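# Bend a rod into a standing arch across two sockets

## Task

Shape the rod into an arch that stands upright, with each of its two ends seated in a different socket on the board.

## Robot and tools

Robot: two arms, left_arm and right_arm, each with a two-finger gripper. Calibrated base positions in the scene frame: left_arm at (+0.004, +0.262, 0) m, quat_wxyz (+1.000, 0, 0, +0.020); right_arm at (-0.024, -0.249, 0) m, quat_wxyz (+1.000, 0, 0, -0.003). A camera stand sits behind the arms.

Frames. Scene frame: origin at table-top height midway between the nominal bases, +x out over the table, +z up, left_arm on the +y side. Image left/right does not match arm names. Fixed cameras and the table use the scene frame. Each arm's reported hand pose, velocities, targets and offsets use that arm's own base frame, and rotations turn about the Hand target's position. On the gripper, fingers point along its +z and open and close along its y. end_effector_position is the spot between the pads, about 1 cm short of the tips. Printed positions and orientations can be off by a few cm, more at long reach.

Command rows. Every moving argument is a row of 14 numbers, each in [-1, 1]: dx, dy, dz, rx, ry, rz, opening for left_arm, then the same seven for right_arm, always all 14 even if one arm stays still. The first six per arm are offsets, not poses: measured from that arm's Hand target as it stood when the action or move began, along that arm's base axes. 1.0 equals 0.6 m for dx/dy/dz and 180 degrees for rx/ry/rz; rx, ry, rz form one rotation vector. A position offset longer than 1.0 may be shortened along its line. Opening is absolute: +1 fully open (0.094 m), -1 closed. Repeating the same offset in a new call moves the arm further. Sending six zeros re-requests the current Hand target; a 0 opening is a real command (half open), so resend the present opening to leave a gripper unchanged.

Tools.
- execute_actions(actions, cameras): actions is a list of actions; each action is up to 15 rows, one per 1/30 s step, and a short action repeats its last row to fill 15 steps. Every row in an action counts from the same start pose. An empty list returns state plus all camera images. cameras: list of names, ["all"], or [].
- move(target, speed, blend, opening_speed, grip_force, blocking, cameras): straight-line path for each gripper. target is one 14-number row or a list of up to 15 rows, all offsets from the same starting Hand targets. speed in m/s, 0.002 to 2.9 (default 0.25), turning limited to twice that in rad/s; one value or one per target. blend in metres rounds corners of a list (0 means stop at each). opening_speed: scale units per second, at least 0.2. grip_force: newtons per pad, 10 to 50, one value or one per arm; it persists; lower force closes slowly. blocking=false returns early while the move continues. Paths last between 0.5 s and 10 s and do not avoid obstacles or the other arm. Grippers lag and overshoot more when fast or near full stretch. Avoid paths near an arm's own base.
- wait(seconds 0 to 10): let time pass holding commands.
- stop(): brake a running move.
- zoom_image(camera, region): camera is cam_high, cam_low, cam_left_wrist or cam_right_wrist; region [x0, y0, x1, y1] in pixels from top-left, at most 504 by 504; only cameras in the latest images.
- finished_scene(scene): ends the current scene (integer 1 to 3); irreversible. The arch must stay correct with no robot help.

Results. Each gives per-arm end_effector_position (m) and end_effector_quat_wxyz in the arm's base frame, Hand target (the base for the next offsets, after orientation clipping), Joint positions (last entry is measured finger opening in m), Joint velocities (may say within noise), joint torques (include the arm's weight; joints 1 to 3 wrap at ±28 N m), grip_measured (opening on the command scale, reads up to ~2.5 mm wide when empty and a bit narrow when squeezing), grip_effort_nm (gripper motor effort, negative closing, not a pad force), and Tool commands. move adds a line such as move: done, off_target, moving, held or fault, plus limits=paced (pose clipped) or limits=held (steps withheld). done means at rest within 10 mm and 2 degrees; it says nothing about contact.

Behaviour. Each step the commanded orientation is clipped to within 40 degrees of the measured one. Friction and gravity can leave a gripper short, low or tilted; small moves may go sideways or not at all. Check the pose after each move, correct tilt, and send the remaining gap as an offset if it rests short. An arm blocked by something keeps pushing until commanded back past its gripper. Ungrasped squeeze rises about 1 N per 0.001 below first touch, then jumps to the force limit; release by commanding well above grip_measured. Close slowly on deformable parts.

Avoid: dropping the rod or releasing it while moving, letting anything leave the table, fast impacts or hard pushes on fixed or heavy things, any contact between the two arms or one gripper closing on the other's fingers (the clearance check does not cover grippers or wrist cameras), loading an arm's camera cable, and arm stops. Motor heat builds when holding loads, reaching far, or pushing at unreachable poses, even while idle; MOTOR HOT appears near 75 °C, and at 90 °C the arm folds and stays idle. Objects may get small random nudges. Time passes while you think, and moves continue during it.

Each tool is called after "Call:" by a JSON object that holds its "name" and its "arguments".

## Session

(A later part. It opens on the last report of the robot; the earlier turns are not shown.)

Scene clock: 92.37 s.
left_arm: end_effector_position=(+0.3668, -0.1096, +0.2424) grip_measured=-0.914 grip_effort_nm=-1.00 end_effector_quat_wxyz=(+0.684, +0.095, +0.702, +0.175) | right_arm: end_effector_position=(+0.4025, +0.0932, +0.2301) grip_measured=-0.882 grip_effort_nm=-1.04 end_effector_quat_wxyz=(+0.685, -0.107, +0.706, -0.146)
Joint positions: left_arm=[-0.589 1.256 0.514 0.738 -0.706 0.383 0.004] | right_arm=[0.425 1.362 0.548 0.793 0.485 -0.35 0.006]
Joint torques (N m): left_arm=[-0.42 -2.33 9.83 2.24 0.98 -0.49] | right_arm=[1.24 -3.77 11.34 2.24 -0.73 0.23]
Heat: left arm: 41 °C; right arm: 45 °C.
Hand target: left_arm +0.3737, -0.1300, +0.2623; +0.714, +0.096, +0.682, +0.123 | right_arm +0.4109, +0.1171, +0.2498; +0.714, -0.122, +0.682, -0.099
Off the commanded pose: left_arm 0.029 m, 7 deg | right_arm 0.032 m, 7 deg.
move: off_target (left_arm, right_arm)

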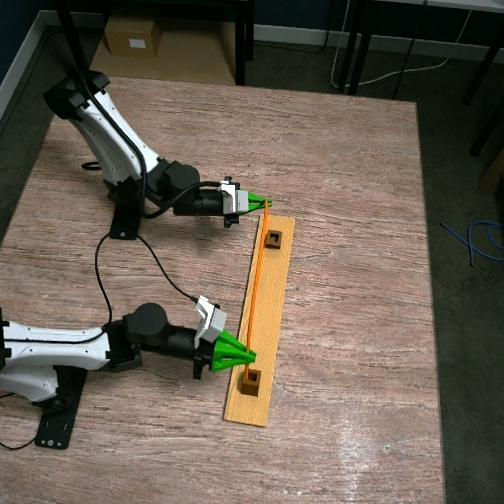

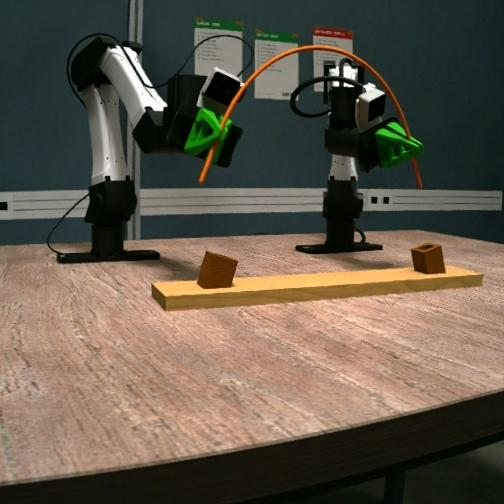

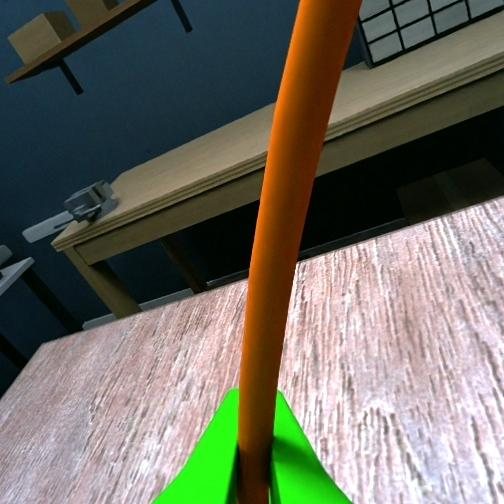

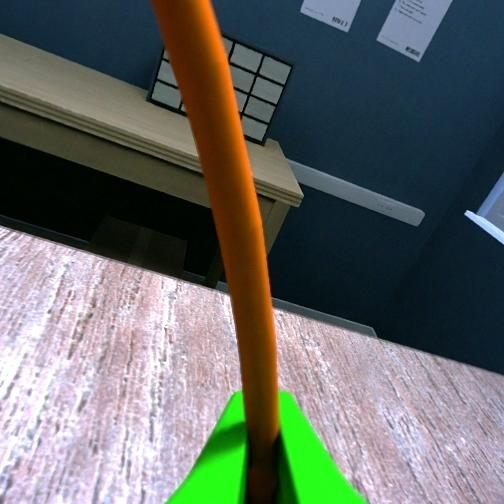

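Call:
{"name": "move", "arguments": {"target": [[0.025,0.027,0,0,0,0,-1,0.012,0.06,0,0.045,0,0,-1],[0.025,0.027,-0.117,0,0,0,-1,0.012,0.06,-0.142,0.045,0,0,-1]], "speed": 0.1, "blend": 0.01, "cameras": ["cam_high","cam_low"]}}

Call:
{"name": "zoom_image", "arguments": {"camera": "cam_low", "region": [180, 190, 260, 270]}}

Call:
{"name": "zoom_image", "arguments": {"camera": "cam_low", "region": [390, 190, 470, 270]}}

Call:
{"name": "zoom_image", "arguments": {"camera": "cam_high", "region": [190, 190, 330, 410]}}

Scene clock: 97.90 s.
left_arm: end_effector_position=(+0.3870, -0.0960, +0.1880) grip_measured=-0.914 grip_effort_nm=-1.01 end_effector_quat_wxyz=(+0.697, +0.081, +0.693, +0.166) | right_arm: end_effector_position=(+0.4207, +0.1233, +0.1634) grip_measured=-0.882 grip_effort_nm=-1.04 end_effector_quat_wxyz=(+0.704, -0.045, +0.700, -0.109)
Joint positions: left_arm=[-0.498 1.538 0.406 1.164 -0.614 0.368 0.004] | right_arm=[0.511 1.777 0.534 1.263 0.6 -0.23 0.006]
Joint torques (N m): left_arm=[-0.58 -3.49 5.41 2.16 0.96 -0.41] | right_arm=[2.93 -6.08 5.2 2.31 -0.75 0.39]
Heat: left arm: 41 °C; right arm: 47 °C.
Hand target: left_arm +0.3887, -0.1138, +0.1921; +0.714, +0.096, +0.683, +0.123 | right_arm +0.4181, +0.1531, +0.1647; +0.721, -0.071, +0.688, -0.050
Off the commanded pose: left_arm 0.018 m, 6 deg | right_arm 0.030 m, 8 deg.
move: off_target (left_arm, right_arm)
Images, in order (width x height): cam_high 504x504, cam_low 504x504.

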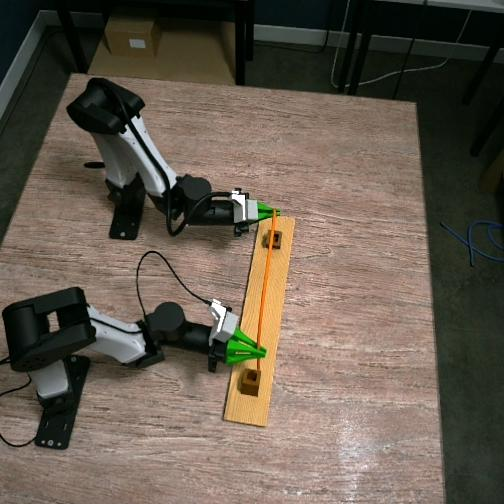

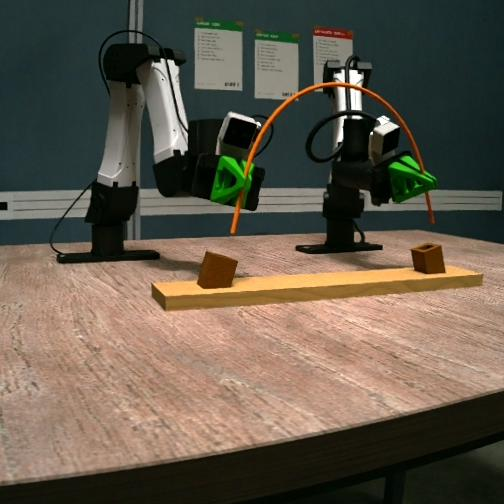

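Scaled by 6.300 from the camera's 504x504 image, which has a finer 720x720 frame.

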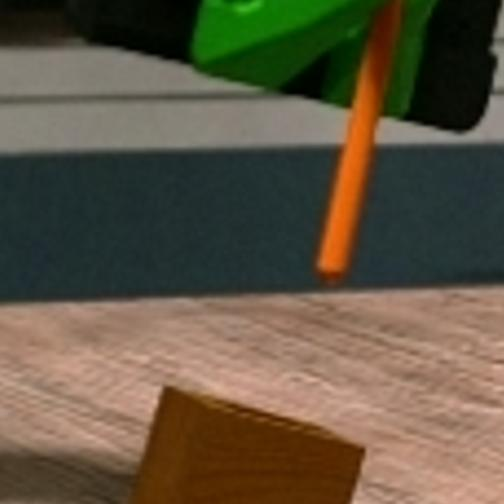

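Scaled by 6.300 from the camera's 504x504 image, which has a finer 720x720 frame.

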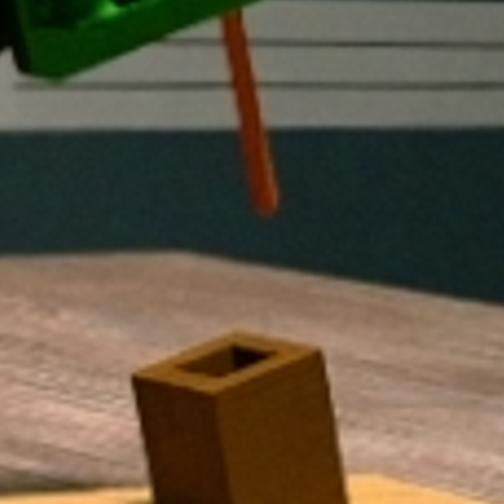

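Scaled by 2.291 from the camera's 504x504 image, which has a finer 720x720 frame.

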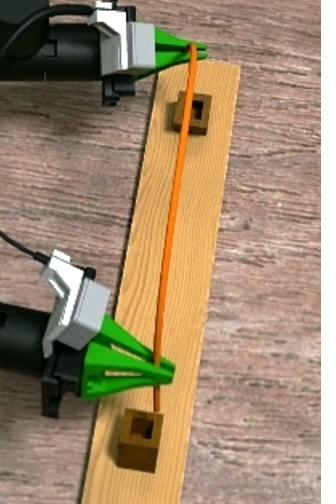

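Call:
{"name": "move", "arguments": {"target": [[0.007,-0.025,-0.0,0,0,0,-1,-0.015,-0.018,-0.0,0,0,0,-1],[0.007,-0.025,-0.042,0,0,0,-1,-0.015,-0.018,-0.042,0,0,0,-1]], "speed": 0.08, "blend": 0.005, "cameras": ["cam_high","cam_low"]}}

Call:
{"name": "zoom_image", "arguments": {"camera": "cam_low", "region": [180, 190, 260, 270]}}

Call:
{"name": "zoom_image", "arguments": {"camera": "cam_low", "region": [390, 190, 470, 270]}}

Call:
{"name": "zoom_image", "arguments": {"camera": "cam_high", "region": [190, 190, 330, 410]}}

Scene clock: 102.83 s.
left_arm: end_effector_position=(+0.3927, -0.1046, +0.1624) grip_measured=-0.914 grip_effort_nm=-1.01 end_effector_quat_wxyz=(+0.697, +0.080, +0.693, +0.166) | right_arm: end_effector_position=(+0.4094, +0.1171, +0.1375) grip_measured=-0.882 grip_effort_nm=-1.04 end_effector_quat_wxyz=(+0.703, -0.047, +0.701, -0.110)
Joint positions: left_arm=[-0.518 1.705 0.408 1.33 -0.638 0.368 0.004] | right_arm=[0.511 1.868 0.462 1.421 0.599 -0.23 0.006]
Joint torques (N m): left_arm=[-2.45 -3.99 5.31 2.15 0.79 -0.37] | right_arm=[1.66 -5.74 4.49 2.26 -0.88 0.4]
Heat: left arm: 41 °C; right arm: 48 °C.
Hand target: left_arm +0.3929, -0.1288, +0.1669; +0.714, +0.096, +0.683, +0.123 | right_arm +0.4090, +0.1424, +0.1394; +0.721, -0.071, +0.688, -0.050
Off the commanded pose: left_arm 0.025 m, 6 deg | right_arm 0.025 m, 8 deg.
move: off_target (left_arm, right_arm)
Images, in order (width x height): cam_high 504x504, cam_low 504x504.

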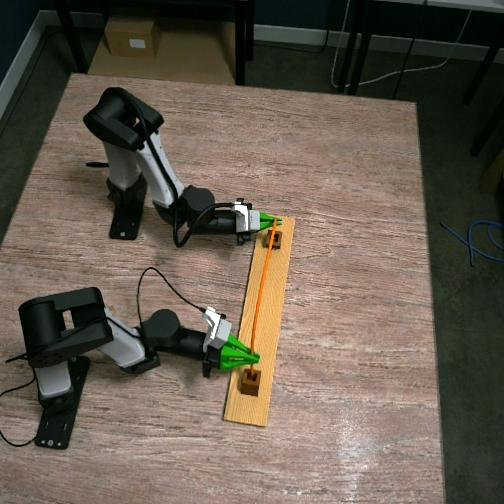

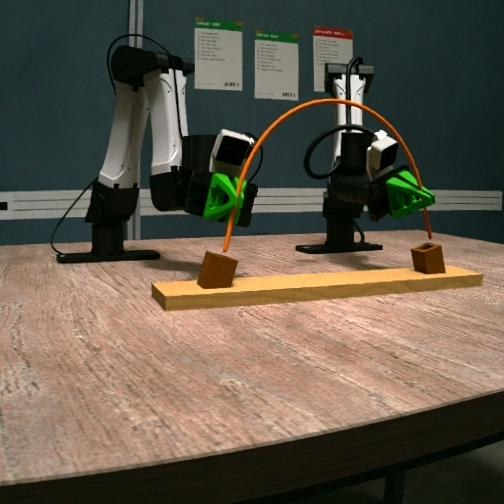

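Scaled by 6.300 from the camera's 504x504 image, which has a finer 720x720 frame.

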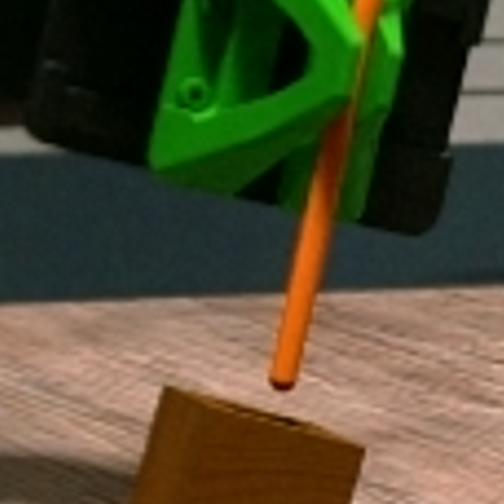

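Scaled by 6.300 from the camera's 504x504 image, which has a finer 720x720 frame.

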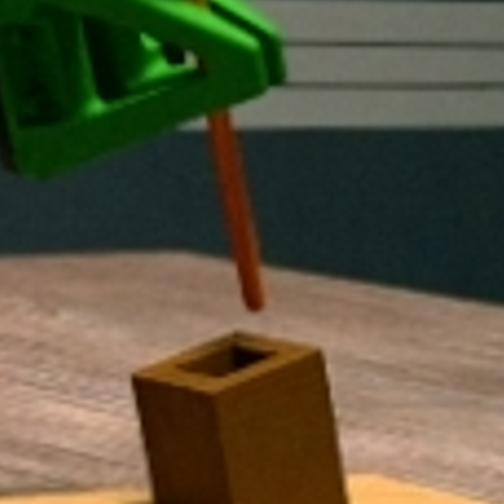

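Scaled by 2.291 from the camera's 504x504 image, which has a finer 720x720 frame.

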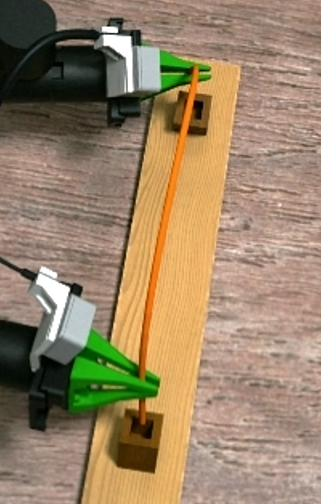

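Call:
{"name": "move", "arguments": {"target": [[0.006,-0.018,0,0,0,0,-1,0.007,-0.004,0,0,0,0,-1],[0.006,-0.018,-0.0,0,0,0,-1,0.007,-0.014,-0.035,0,0,0,-1]], "speed": 0.06, "cameras": ["cam_high","cam_low"]}}

Call:
{"name": "zoom_image", "arguments": {"camera": "cam_low", "region": [180, 190, 260, 270]}}

Call:
{"name": "zoom_image", "arguments": {"camera": "cam_low", "region": [390, 190, 470, 270]}}

Call:
{"name": "zoom_image", "arguments": {"camera": "cam_high", "region": [190, 190, 330, 410]}}

Scene clock: 107.10 s.
left_arm: end_effector_position=(+0.3928, -0.1114, +0.1565) grip_measured=-0.914 grip_effort_nm=-1.01 end_effector_quat_wxyz=(+0.692, +0.081, +0.697, +0.170) | right_arm: end_effector_position=(+0.4142, +0.1105, +0.1144) grip_measured=-0.882 grip_effort_nm=-1.04 end_effector_quat_wxyz=(+0.695, -0.049, +0.708, -0.111)
Joint positions: left_arm=[-0.543 1.733 0.421 1.331 -0.668 0.368 0.004] | right_arm=[0.482 1.967 0.462 1.495 0.571 -0.222 0.006]
Joint torques (N m): left_arm=[-2.81 -4.29 6.94 2.08 0.81 -0.36] | right_arm=[1.32 -6.56 3.52 2.46 -0.9 0.46]
Heat: left arm: 40 °C; right arm: 50 °C.
Hand target: left_arm +0.3965, -0.1396, +0.1668; +0.714, +0.096, +0.683, +0.123 | right_arm +0.4133, +0.1339, +0.1185; +0.721, -0.071, +0.688, -0.050
Off the commanded pose: left_arm 0.030 m, 6 deg | right_arm 0.024 m, 8 deg.
joint sent to its limit (right arm) — joint 4 (wrist pitch), upper limit. The joint targets still meet the commanded pose.
move: off_target (left_arm, right_arm)
Images, in order (width x height): cam_high 504x504, cam_low 504x504.

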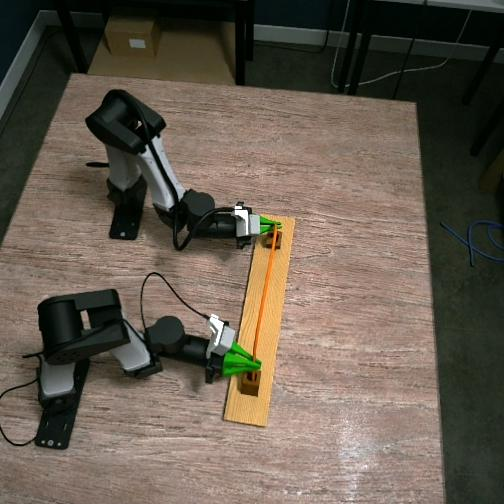

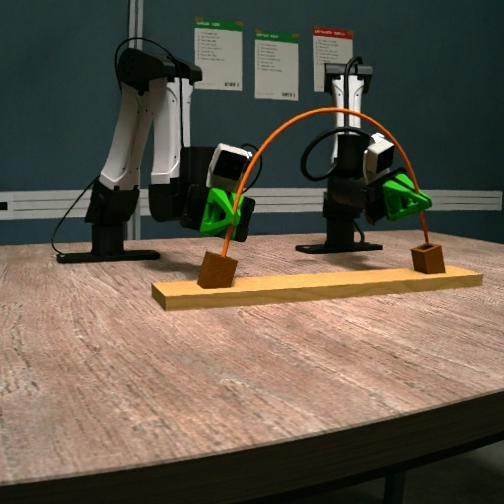

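Scaled by 6.300 from the camera's 504x504 image, which has a finer 720x720 frame.

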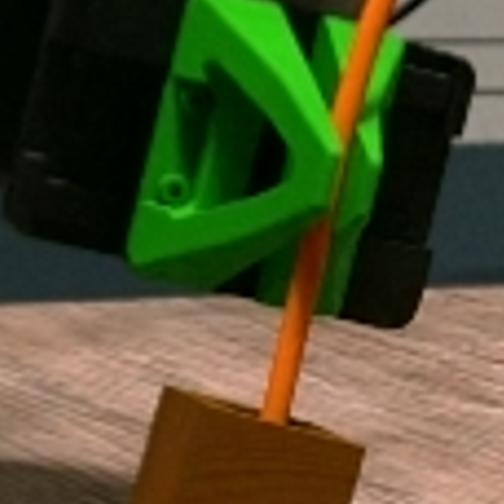

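Scaled by 6.300 from the camera's 504x504 image, which has a finer 720x720 frame.

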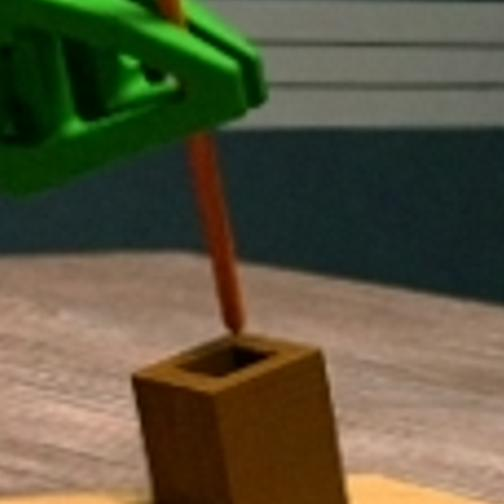

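Scaled by 2.291 from the camera's 504x504 image, which has a finer 720x720 frame.

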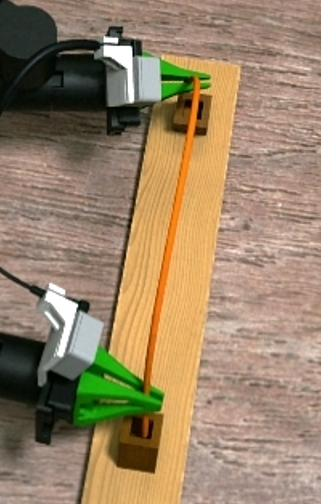

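Call:
{"name": "move", "arguments": {"target": [[0.003,-0.003,-0.02,0,0,0,-1,0,0,0,0,0,0,-1],[0.003,0.01,-0.07,0,0,0,-1,0,-0.004,-0.015,0,0,0,-1]], "speed": 0.06, "blend": 0.005, "cameras": ["cam_high","cam_low"]}}

Call:
{"name": "zoom_image", "arguments": {"camera": "cam_low", "region": [180, 190, 260, 270]}}

Call:
{"name": "zoom_image", "arguments": {"camera": "cam_low", "region": [390, 190, 470, 270]}}

Call:
{"name": "zoom_image", "arguments": {"camera": "cam_high", "region": [190, 190, 330, 410]}}

Scene clock: 111.57 s.
left_arm: end_effector_position=(+0.3960, -0.1144, +0.1078) grip_measured=-0.914 grip_effort_nm=-1.01 end_effector_quat_wxyz=(+0.671, +0.097, +0.713, +0.179) | right_arm: end_effector_position=(+0.4131, +0.1064, +0.1038) grip_measured=-0.882 grip_effort_nm=-1.04 end_effector_quat_wxyz=(+0.686, -0.052, +0.717, -0.117)
Joint positions: left_arm=[-0.548 1.944 0.421 1.477 -0.673 0.367 0.004] | right_arm=[0.474 1.987 0.453 1.495 0.571 -0.22 0.006]
Joint torques (N m): left_arm=[-0.46 -4.74 3.63 2.95 1.05 -0.41] | right_arm=[1.44 -6.78 3.69 2.46 -0.93 0.5]
Heat: left arm: 40 °C; right arm: 51 °C.
Hand target: left_arm +0.3983, -0.1336, +0.1249; +0.714, +0.096, +0.682, +0.123 | right_arm +0.4132, +0.1315, +0.1095; +0.721, -0.071, +0.688, -0.050
Off the commanded pose: left_arm 0.026 m, 9 deg | right_arm 0.026 m, 10 deg.
joint sent to its limit (left arm) — joint 4 (wrist pitch), upper limit. The joint targets still meet the commanded pose.
joint sent to its limit (right arm) — joint 4 (wrist pitch), upper limit. The joint targets still meet the commanded pose.
move: off_target (left_arm, right_arm)
Images, in order (width x height): cam_high 504x504, cam_low 504x504.

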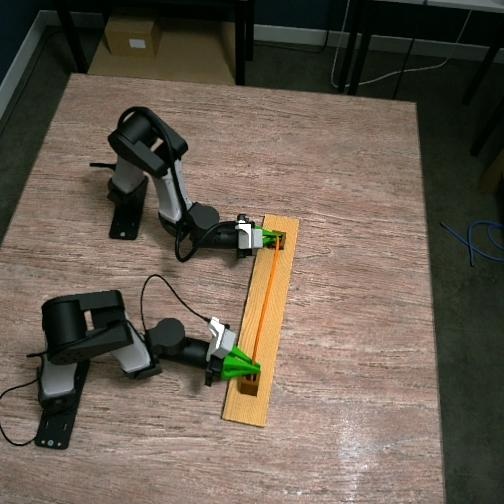

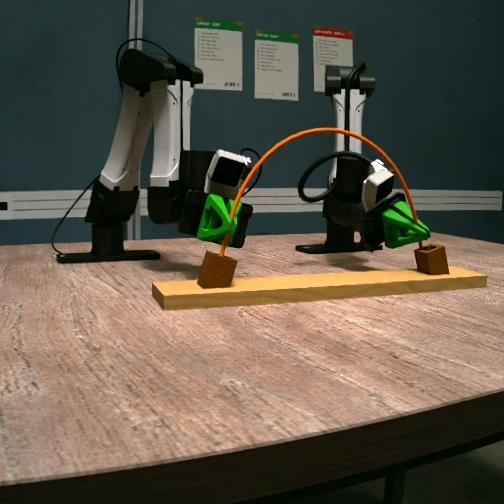

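Scaled by 6.300 from the camera's 504x504 image, which has a finer 720x720 frame.

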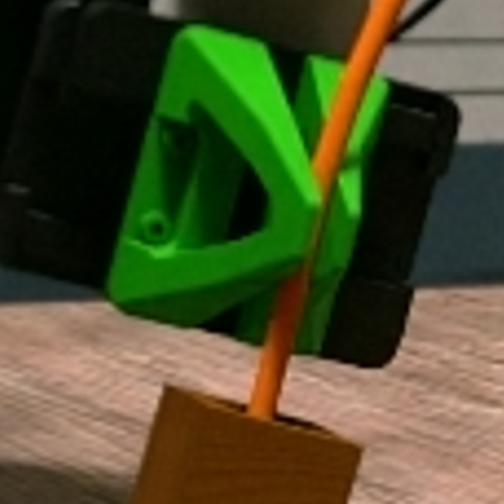

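Scaled by 6.300 from the camera's 504x504 image, which has a finer 720x720 frame.

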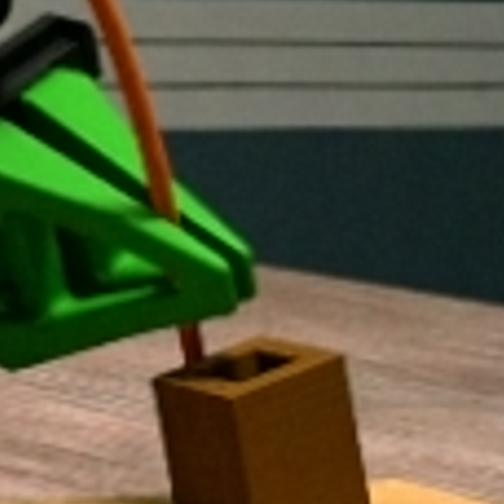

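Scaled by 2.291 from the camera's 504x504 image, which has a finer 720x720 frame.

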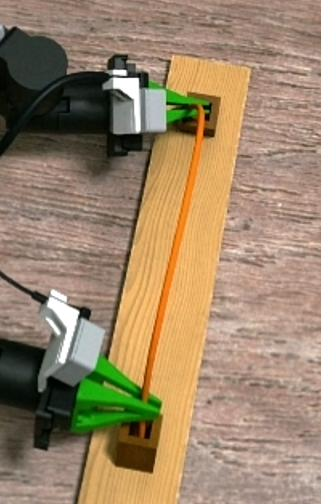

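Call:
{"name": "move", "arguments": {"target": [[0,-0.002,0.075,0,0,0,-1,0,0,0,0,0,0,-1],[0.018,0.004,0.075,0,0,0,-1,0,0,0,0,0,0,-1]], "speed": 0.08, "cameras": ["cam_high","cam_low","cam_left_wrist"]}}

Call:
{"name": "zoom_image", "arguments": {"camera": "cam_low", "region": [180, 190, 260, 270]}}

Call:
{"name": "zoom_image", "arguments": {"camera": "cam_low", "region": [390, 190, 470, 270]}}

Call:
{"name": "zoom_image", "arguments": {"camera": "cam_high", "region": [190, 190, 330, 410]}}

Scene clock: 115.43 s.
left_arm: end_effector_position=(+0.4026, -0.1105, +0.1534) grip_measured=-0.914 grip_effort_nm=-1.01 end_effector_quat_wxyz=(+0.689, +0.087, +0.699, +0.170) | right_arm: end_effector_position=(+0.4133, +0.1085, +0.1038) grip_measured=-0.882 grip_effort_nm=-1.04 end_effector_quat_wxyz=(+0.687, -0.053, +0.717, -0.109)
Joint positions: left_arm=[-0.518 1.758 0.449 1.317 -0.635 0.37 0.004] | right_arm=[0.474 1.987 0.453 1.495 0.559 -0.211 0.006]
Joint torques (N m): left_arm=[-0.54 -6.27 7.13 1.97 0.98 -0.39] | right_arm=[1.39 -6.71 3.81 2.47 -0.82 0.41]
Heat: left arm: 40 °C; right arm: 52 °C.
Hand target: left_arm +0.4092, -0.1312, +0.1699; +0.714, +0.096, +0.683, +0.123 | right_arm +0.4132, +0.1315, +0.1095; +0.721, -0.071, +0.688, -0.050
Off the commanded pose: left_arm 0.027 m, 6 deg | right_arm 0.024 m, 9 deg.
joint sent to its limit (right arm) — joint 4 (wrist pitch), upper limit. The joint targets still meet the commanded pose.
move: off_target (left_arm, right_arm)
Images, in order (width x height): cam_high 504x504, cam_low 504x504, cam_left_wrist 504x504.

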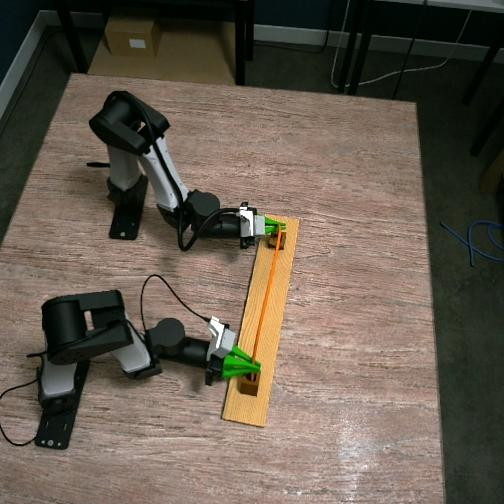

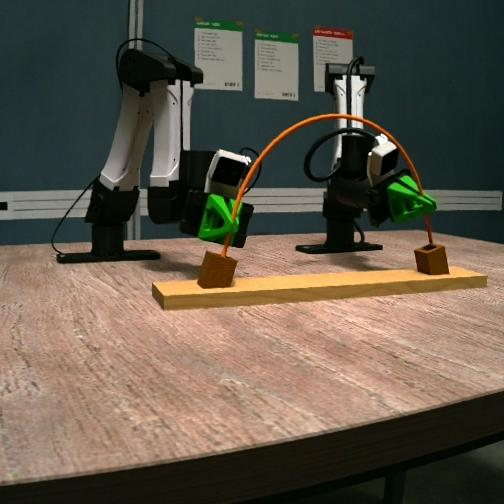

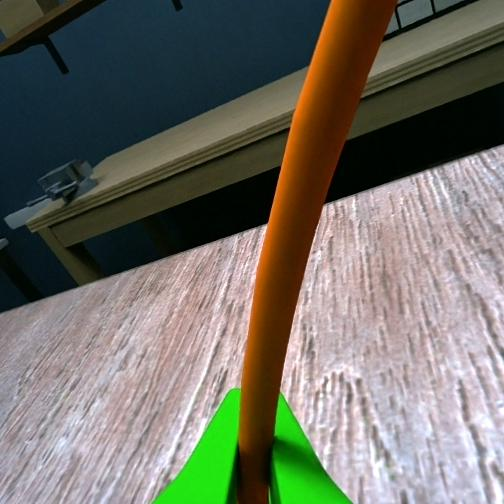

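Scaled by 6.300 from the camera's 504x504 image, which has a finer 720x720 frame.

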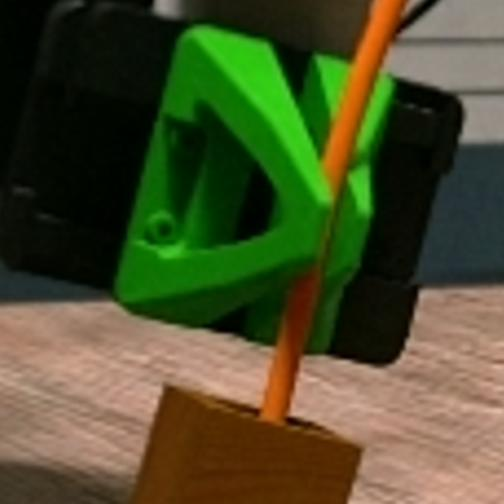

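Scaled by 6.300 from the camera's 504x504 image, which has a finer 720x720 frame.

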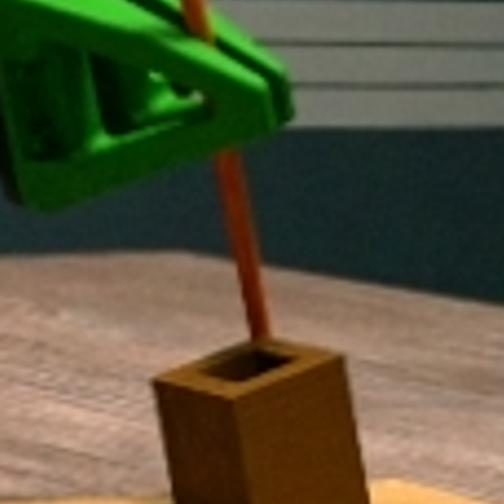

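Scaled by 2.291 from the camera's 504x504 image, which has a finer 720x720 frame.

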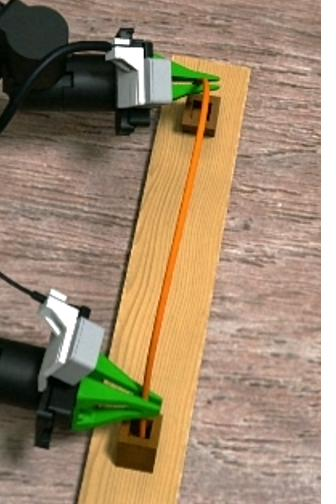

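Call:
{"name": "move", "arguments": {"target": [[0.008,-0.003,0,0,0,0,-1,0,0,0,0,0,0,-1],[0.008,0.003,-0.02,0,0,0,-1,0,0,0,0,0,0,-1]], "speed": 0.05, "cameras": ["cam_high","cam_low"]}}

Call:
{"name": "zoom_image", "arguments": {"camera": "cam_low", "region": [390, 190, 470, 270]}}

Call:
{"name": "zoom_image", "arguments": {"camera": "cam_high", "region": [230, 190, 330, 290]}}

Scene clock: 120.70 s.
left_arm: end_effector_position=(+0.4104, -0.1089, +0.1495) grip_measured=-0.914 grip_effort_nm=-1.01 end_effector_quat_wxyz=(+0.691, +0.085, +0.697, +0.170) | right_arm: end_effector_position=(+0.4133, +0.1091, +0.1038) grip_measured=-0.882 grip_effort_nm=-1.04 end_effector_quat_wxyz=(+0.687, -0.054, +0.717, -0.108)
Joint positions: left_arm=[-0.5 1.806 0.47 1.353 -0.62 0.372 0.004] | right_arm=[0.474 1.987 0.453 1.495 0.555 -0.21 0.006]
Joint torques (N m): left_arm=[-0.83 -4.89 5.52 2.22 0.98 -0.44] | right_arm=[1.37 -6.68 3.82 2.47 -0.82 0.41]
Heat: left arm: 39 °C; right arm: 53 °C.
Hand target: left_arm +0.4139, -0.1295, +0.1578; +0.714, +0.096, +0.683, +0.123 | right_arm +0.4132, +0.1315, +0.1095; +0.721, -0.071, +0.688, -0.050
Off the commanded pose: left_arm 0.022 m, 6 deg | right_arm 0.023 m, 9 deg.
joint sent to its limit (right arm) — joint 4 (wrist pitch), upper limit. The joint targets still meet the commanded pose.
move: off_target (left_arm, right_arm)
Images, in order (width x height): cam_high 504x504, cam_low 504x504.

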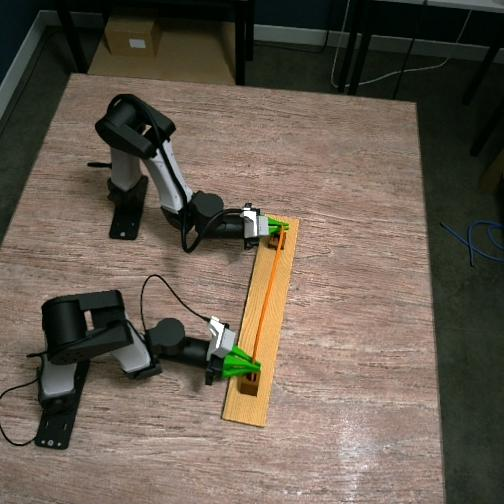

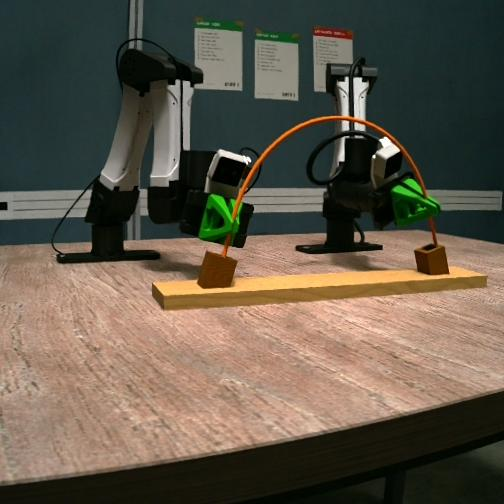

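Scaled by 6.300 from the camera's 504x504 image, which has a finer 720x720 frame.

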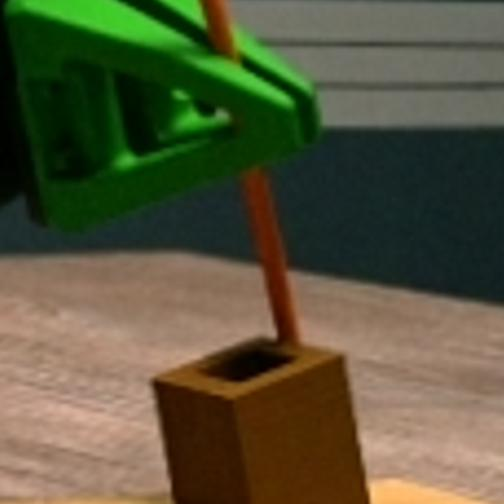

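Scaled by 5.040 from the camera's 504x504 image, which has a finer 720x720 frame.

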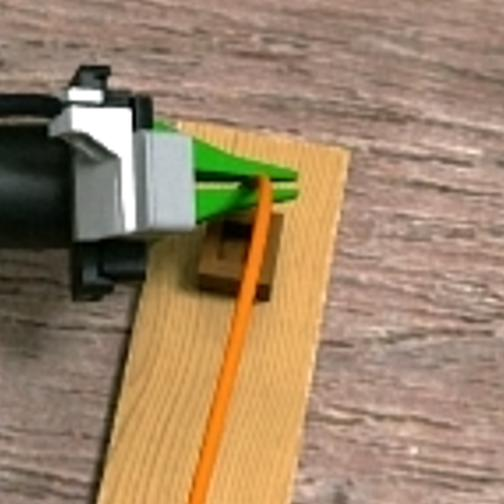

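Call:
{"name": "move", "arguments": {"target": [[0,0,0.025,0,0,0,-1,0,0,0,0,0,0,-1],[-0.012,-0.026,0.025,0,0,0,-1,0,0,0,0,0,0,-1]], "speed": 0.06, "cameras": ["cam_high","cam_low"]}}

Call:
{"name": "zoom_image", "arguments": {"camera": "cam_low", "region": [390, 190, 470, 270]}}

Call:
{"name": "zoom_image", "arguments": {"camera": "cam_high", "region": [230, 190, 330, 290]}}

Scene clock: 123.93 s.
left_arm: end_effector_position=(+0.4049, -0.1113, +0.1504) grip_measured=-0.914 grip_effort_nm=-1.01 end_effector_quat_wxyz=(+0.682, +0.082, +0.703, +0.183) | right_arm: end_effector_position=(+0.4133, +0.1091, +0.1038) grip_measured=-0.882 grip_effort_nm=-1.04 end_effector_quat_wxyz=(+0.687, -0.054, +0.717, -0.108)
Joint positions: left_arm=[-0.53 1.776 0.47 1.303 -0.676 0.375 0.004] | right_arm=[0.474 1.987 0.453 1.495 0.555 -0.21 0.006]
Joint torques (N m): left_arm=[-3.44 -7.95 7.05 1.92 0.95 -0.43] | right_arm=[1.36 -6.68 3.84 2.47 -0.79 0.41]
Heat: left arm: 39 °C; right arm: 54 °C.
Hand target: left_arm +0.4067, -0.1450, +0.1729; +0.714, +0.096, +0.683, +0.123 | right_arm +0.4132, +0.1315, +0.1095; +0.721, -0.071, +0.688, -0.050
Off the commanded pose: left_arm 0.041 m, 8 deg | right_arm 0.023 m, 9 deg.
joint sent to its limit (right arm) — joint 4 (wrist pitch), upper limit. The joint targets still meet the commanded pose.
move: off_target (left_arm, right_arm)
Images, in order (width x height): cam_high 504x504, cam_low 504x504.

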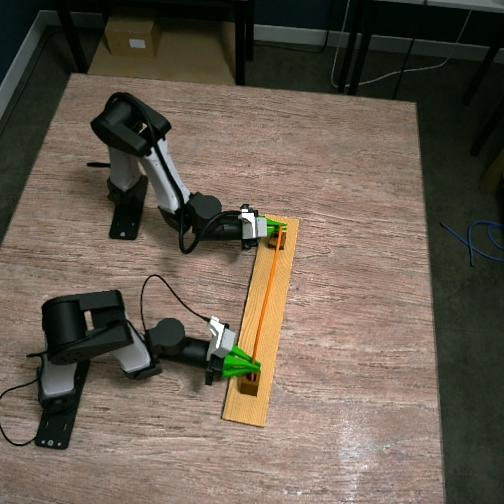

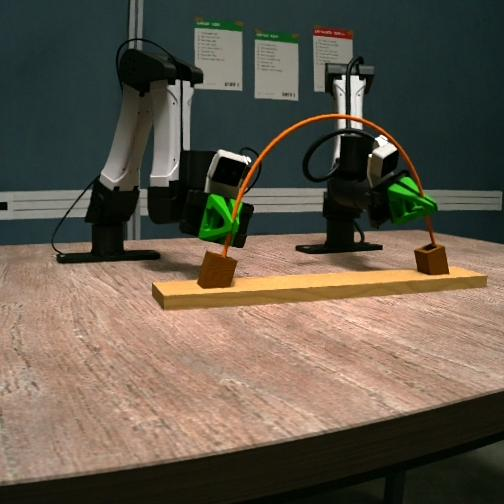

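Scaled by 6.300 from the camera's 504x504 image, which has a finer 720x720 frame.

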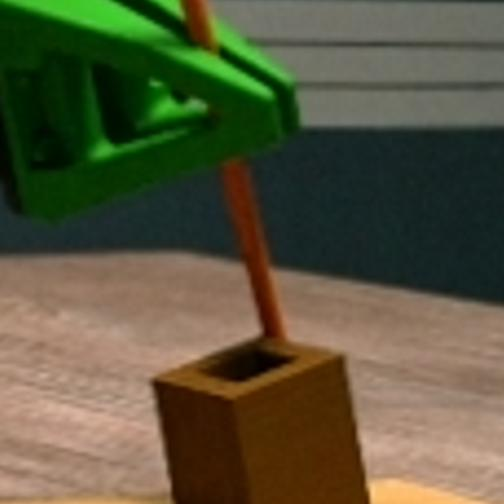

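Scaled by 5.040 from the camera's 504x504 image, which has a finer 720x720 frame.

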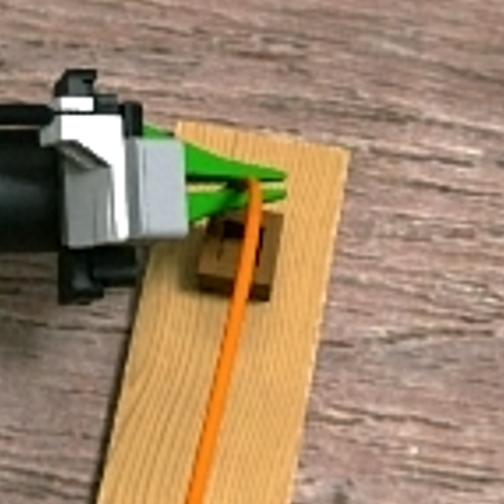

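Call:
{"name": "move", "arguments": {"target": [0,0,0.03,0,0,0,-1,0,0,0,0,0,0,-1], "speed": 0.08, "cameras": ["cam_high","cam_low"]}}

Call:
{"name": "zoom_image", "arguments": {"camera": "cam_low", "region": [390, 190, 470, 270]}}

Call:
{"name": "zoom_image", "arguments": {"camera": "cam_high", "region": [230, 190, 330, 290]}}

Scene clock: 126.53 s.
left_arm: end_effector_position=(+0.4045, -0.1156, +0.1654) grip_measured=-0.914 grip_effort_nm=-1.01 end_effector_quat_wxyz=(+0.680, +0.088, +0.705, +0.181) | right_arm: end_effector_position=(+0.4133, +0.1091, +0.1038) grip_measured=-0.882 grip_effort_nm=-1.04 end_effector_quat_wxyz=(+0.687, -0.052, +0.717, -0.106)
Joint positions: left_arm=[-0.54 1.696 0.491 1.192 -0.676 0.376 0.004] | right_arm=[0.474 1.987 0.453 1.495 0.555 -0.204 0.006]
Joint torques (N m): left_arm=[-2.63 -7.82 7.62 2 0.93 -0.42] | right_arm=[1.37 -6.68 3.84 2.47 -0.79 0.35]
Heat: left arm: 39 °C; right arm: 55 °C.
Hand target: left_arm +0.4067, -0.1450, +0.1909; +0.714, +0.096, +0.683, +0.123 | right_arm +0.4132, +0.1315, +0.1095; +0.721, -0.071, +0.688, -0.050
Off the commanded pose: left_arm 0.039 m, 8 deg | right_arm 0.023 m, 8 deg.
joint sent to its limit (right arm) — joint 4 (wrist pitch), upper limit. The joint targets still meet the commanded pose.
move: off_target (left_arm, right_arm)
Images, in order (width x height): cam_high 504x504, cam_low 504x504.

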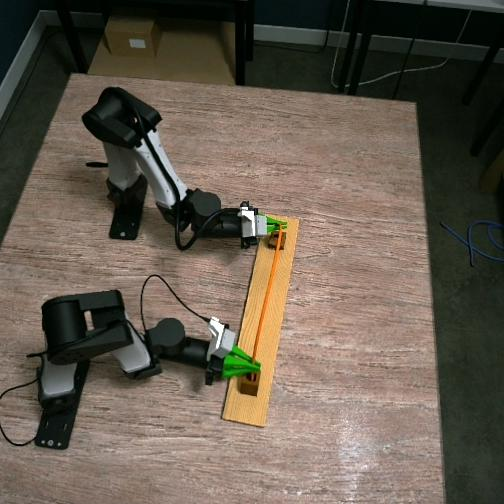

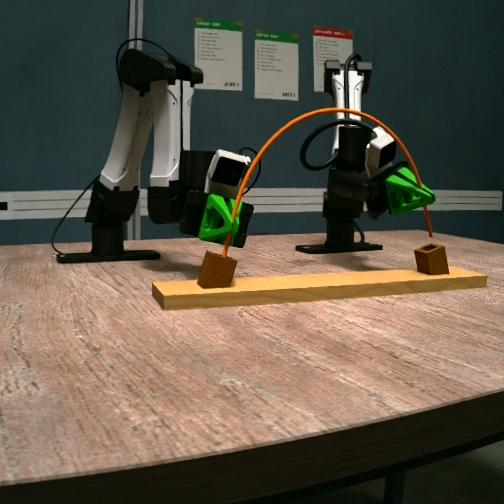

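Scaled by 6.300 from the camera's 504x504 image, which has a finer 720x720 frame.

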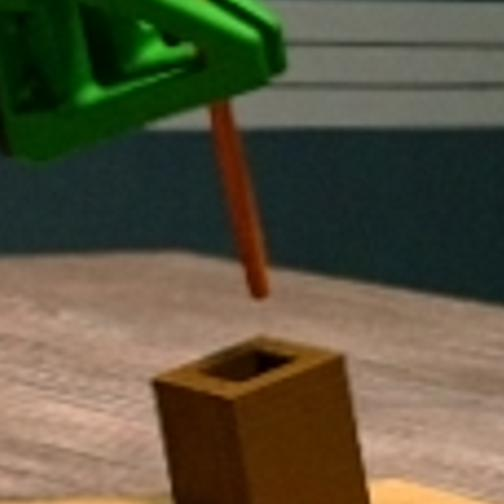

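Scaled by 5.040 from the camera's 504x504 image, which has a finer 720x720 frame.

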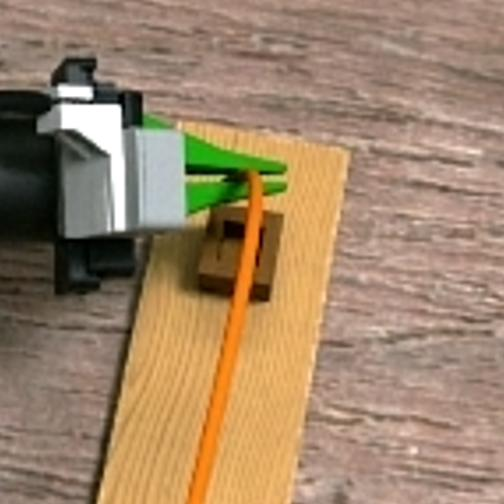

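Call:
{"name": "move", "arguments": {"target": [-0.005,-0.022,0,0,0,0,-1,0,0,0,0,0,0,-1], "speed": 0.06, "cameras": ["cam_high","cam_low"]}}

Call:
{"name": "zoom_image", "arguments": {"camera": "cam_low", "region": [390, 190, 470, 270]}}

Call:
{"name": "zoom_image", "arguments": {"camera": "cam_high", "region": [230, 190, 330, 290]}}

Scene clock: 130.47 s.
left_arm: end_effector_position=(+0.4016, -0.1265, +0.1728) grip_measured=-0.914 grip_effort_nm=-1.01 end_effector_quat_wxyz=(+0.686, +0.083, +0.700, +0.178) | right_arm: end_effector_position=(+0.4132, +0.1075, +0.1038) grip_measured=-0.882 grip_effort_nm=-1.04 end_effector_quat_wxyz=(+0.687, -0.045, +0.717, -0.106)
Joint positions: left_arm=[-0.58 1.692 0.509 1.19 -0.716 0.376 0.004] | right_arm=[0.474 1.987 0.453 1.495 0.564 -0.195 0.006]
Joint torques (N m): left_arm=[-3.18 -6.2 7.88 1.98 0.88 -0.39] | right_arm=[1.43 -6.72 3.79 2.46 -0.87 0.27]
Heat: left arm: 40 °C; right arm: 56 °C.
Hand target: left_arm +0.4037, -0.1582, +0.1909; +0.714, +0.096, +0.682, +0.123 | right_arm +0.4132, +0.1315, +0.1095; +0.721, -0.071, +0.688, -0.050
Off the commanded pose: left_arm 0.037 m, 7 deg | right_arm 0.025 m, 9 deg.
joint sent to its limit (right arm) — joint 4 (wrist pitch), upper limit. The joint targets still meet the commanded pose.
move: off_target (left_arm, right_arm)
Images, in order (width x height): cam_high 504x504, cam_low 504x504.

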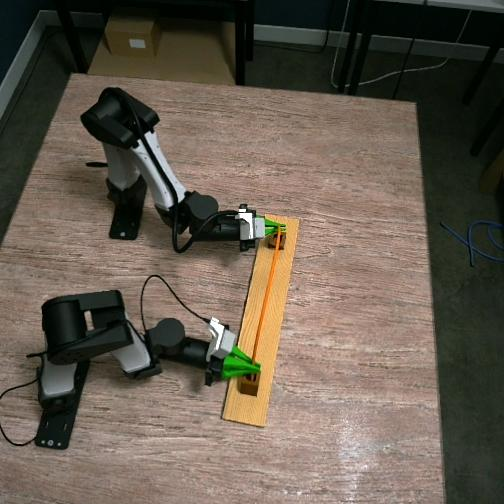

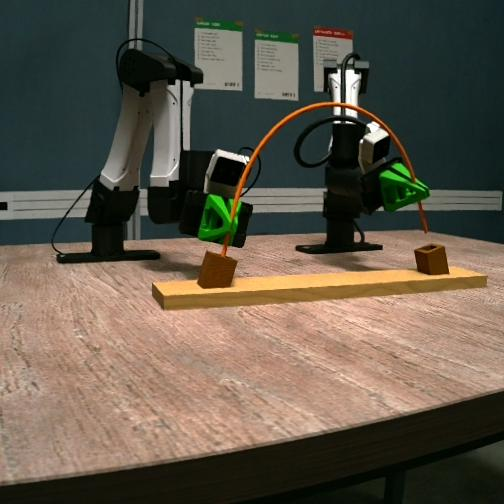

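Scaled by 6.300 from the camera's 504x504 image, which has a finer 720x720 frame.

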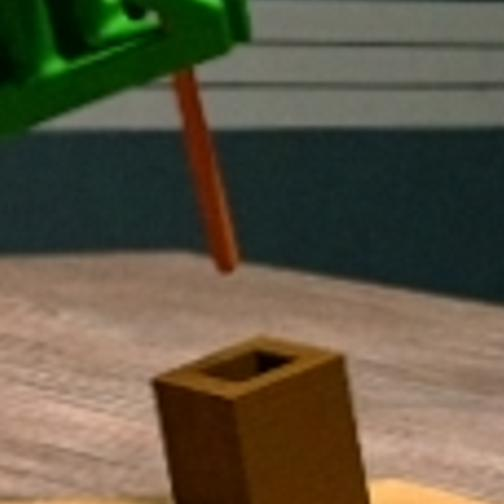

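Scaled by 5.040 from the camera's 504x504 image, which has a finer 720x720 frame.

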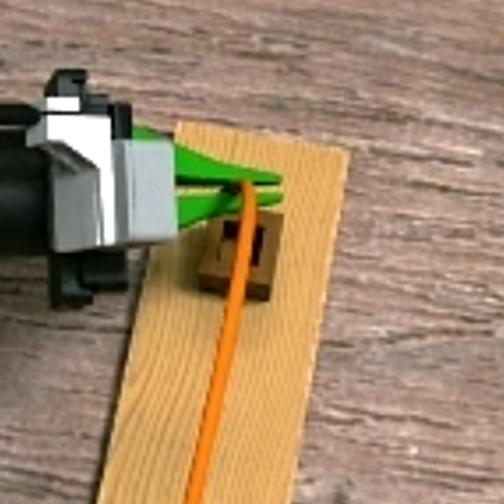

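Call:
{"name": "move", "arguments": {"target": [0,0.01,-0.043,0,0,0,-1,0,0,0,0,0,0,-1], "speed": 0.06, "cameras": ["cam_high","cam_low"]}}

Call:
{"name": "zoom_image", "arguments": {"camera": "cam_low", "region": [390, 190, 470, 270]}}

Call:
{"name": "zoom_image", "arguments": {"camera": "cam_high", "region": [230, 190, 330, 290]}}

Scene clock: 134.23 s.
left_arm: end_effector_position=(+0.4034, -0.1276, +0.1613) grip_measured=-0.914 grip_effort_nm=-1.01 end_effector_quat_wxyz=(+0.694, +0.076, +0.694, +0.174) | right_arm: end_effector_position=(+0.4131, +0.1067, +0.1038) grip_measured=-0.882 grip_effort_nm=-1.04 end_effector_quat_wxyz=(+0.687, -0.044, +0.717, -0.108)
Joint positions: left_arm=[-0.58 1.778 0.499 1.312 -0.717 0.376 0.004] | right_arm=[0.474 1.987 0.453 1.495 0.569 -0.195 0.006]
Joint torques (N m): left_arm=[-1.72 -4.74 4.85 2.16 1.05 -0.42] | right_arm=[1.46 -6.75 3.74 2.46 -0.9 0.26]
Heat: left arm: 40 °C; right arm: 56 °C.
Hand target: left_arm +0.4037, -0.1522, +0.1651; +0.714, +0.096, +0.683, +0.123 | right_arm +0.4132, +0.1316, +0.1095; +0.721, -0.071, +0.688, -0.050
Off the commanded pose: left_arm 0.025 m, 7 deg | right_arm 0.025 m, 9 deg.
joint sent to its limit (right arm) — joint 4 (wrist pitch), upper limit. The joint targets still meet the commanded pose.
move: off_target (left_arm, right_arm)
Images, in order (width x height): cam_high 504x504, cam_low 504x504.

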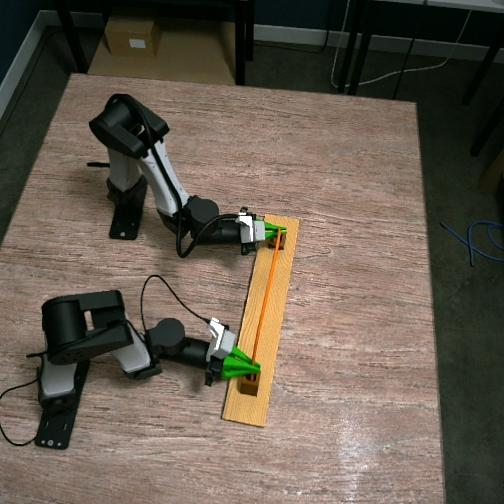

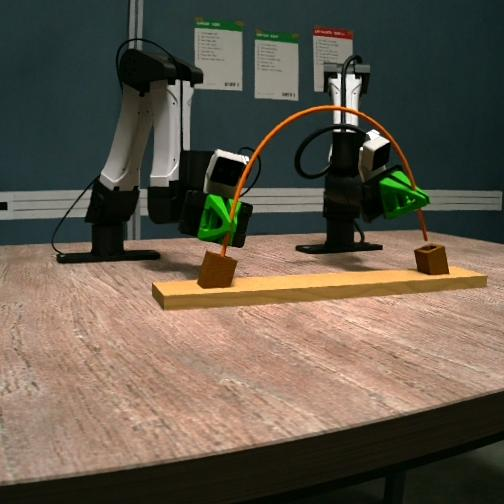

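Scaled by 6.300 from the camera's 504x504 image, which has a finer 720x720 frame.

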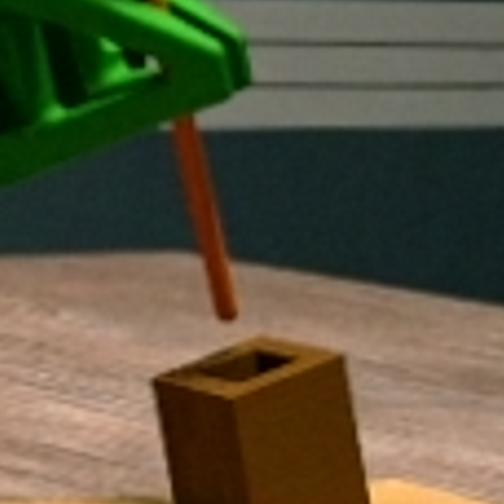

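Scaled by 5.040 from the camera's 504x504 image, which has a finer 720x720 frame.

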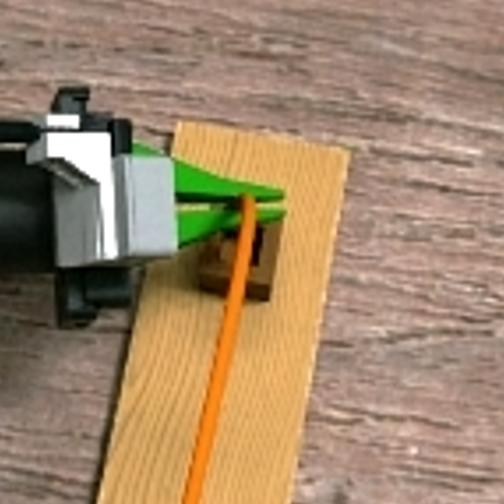

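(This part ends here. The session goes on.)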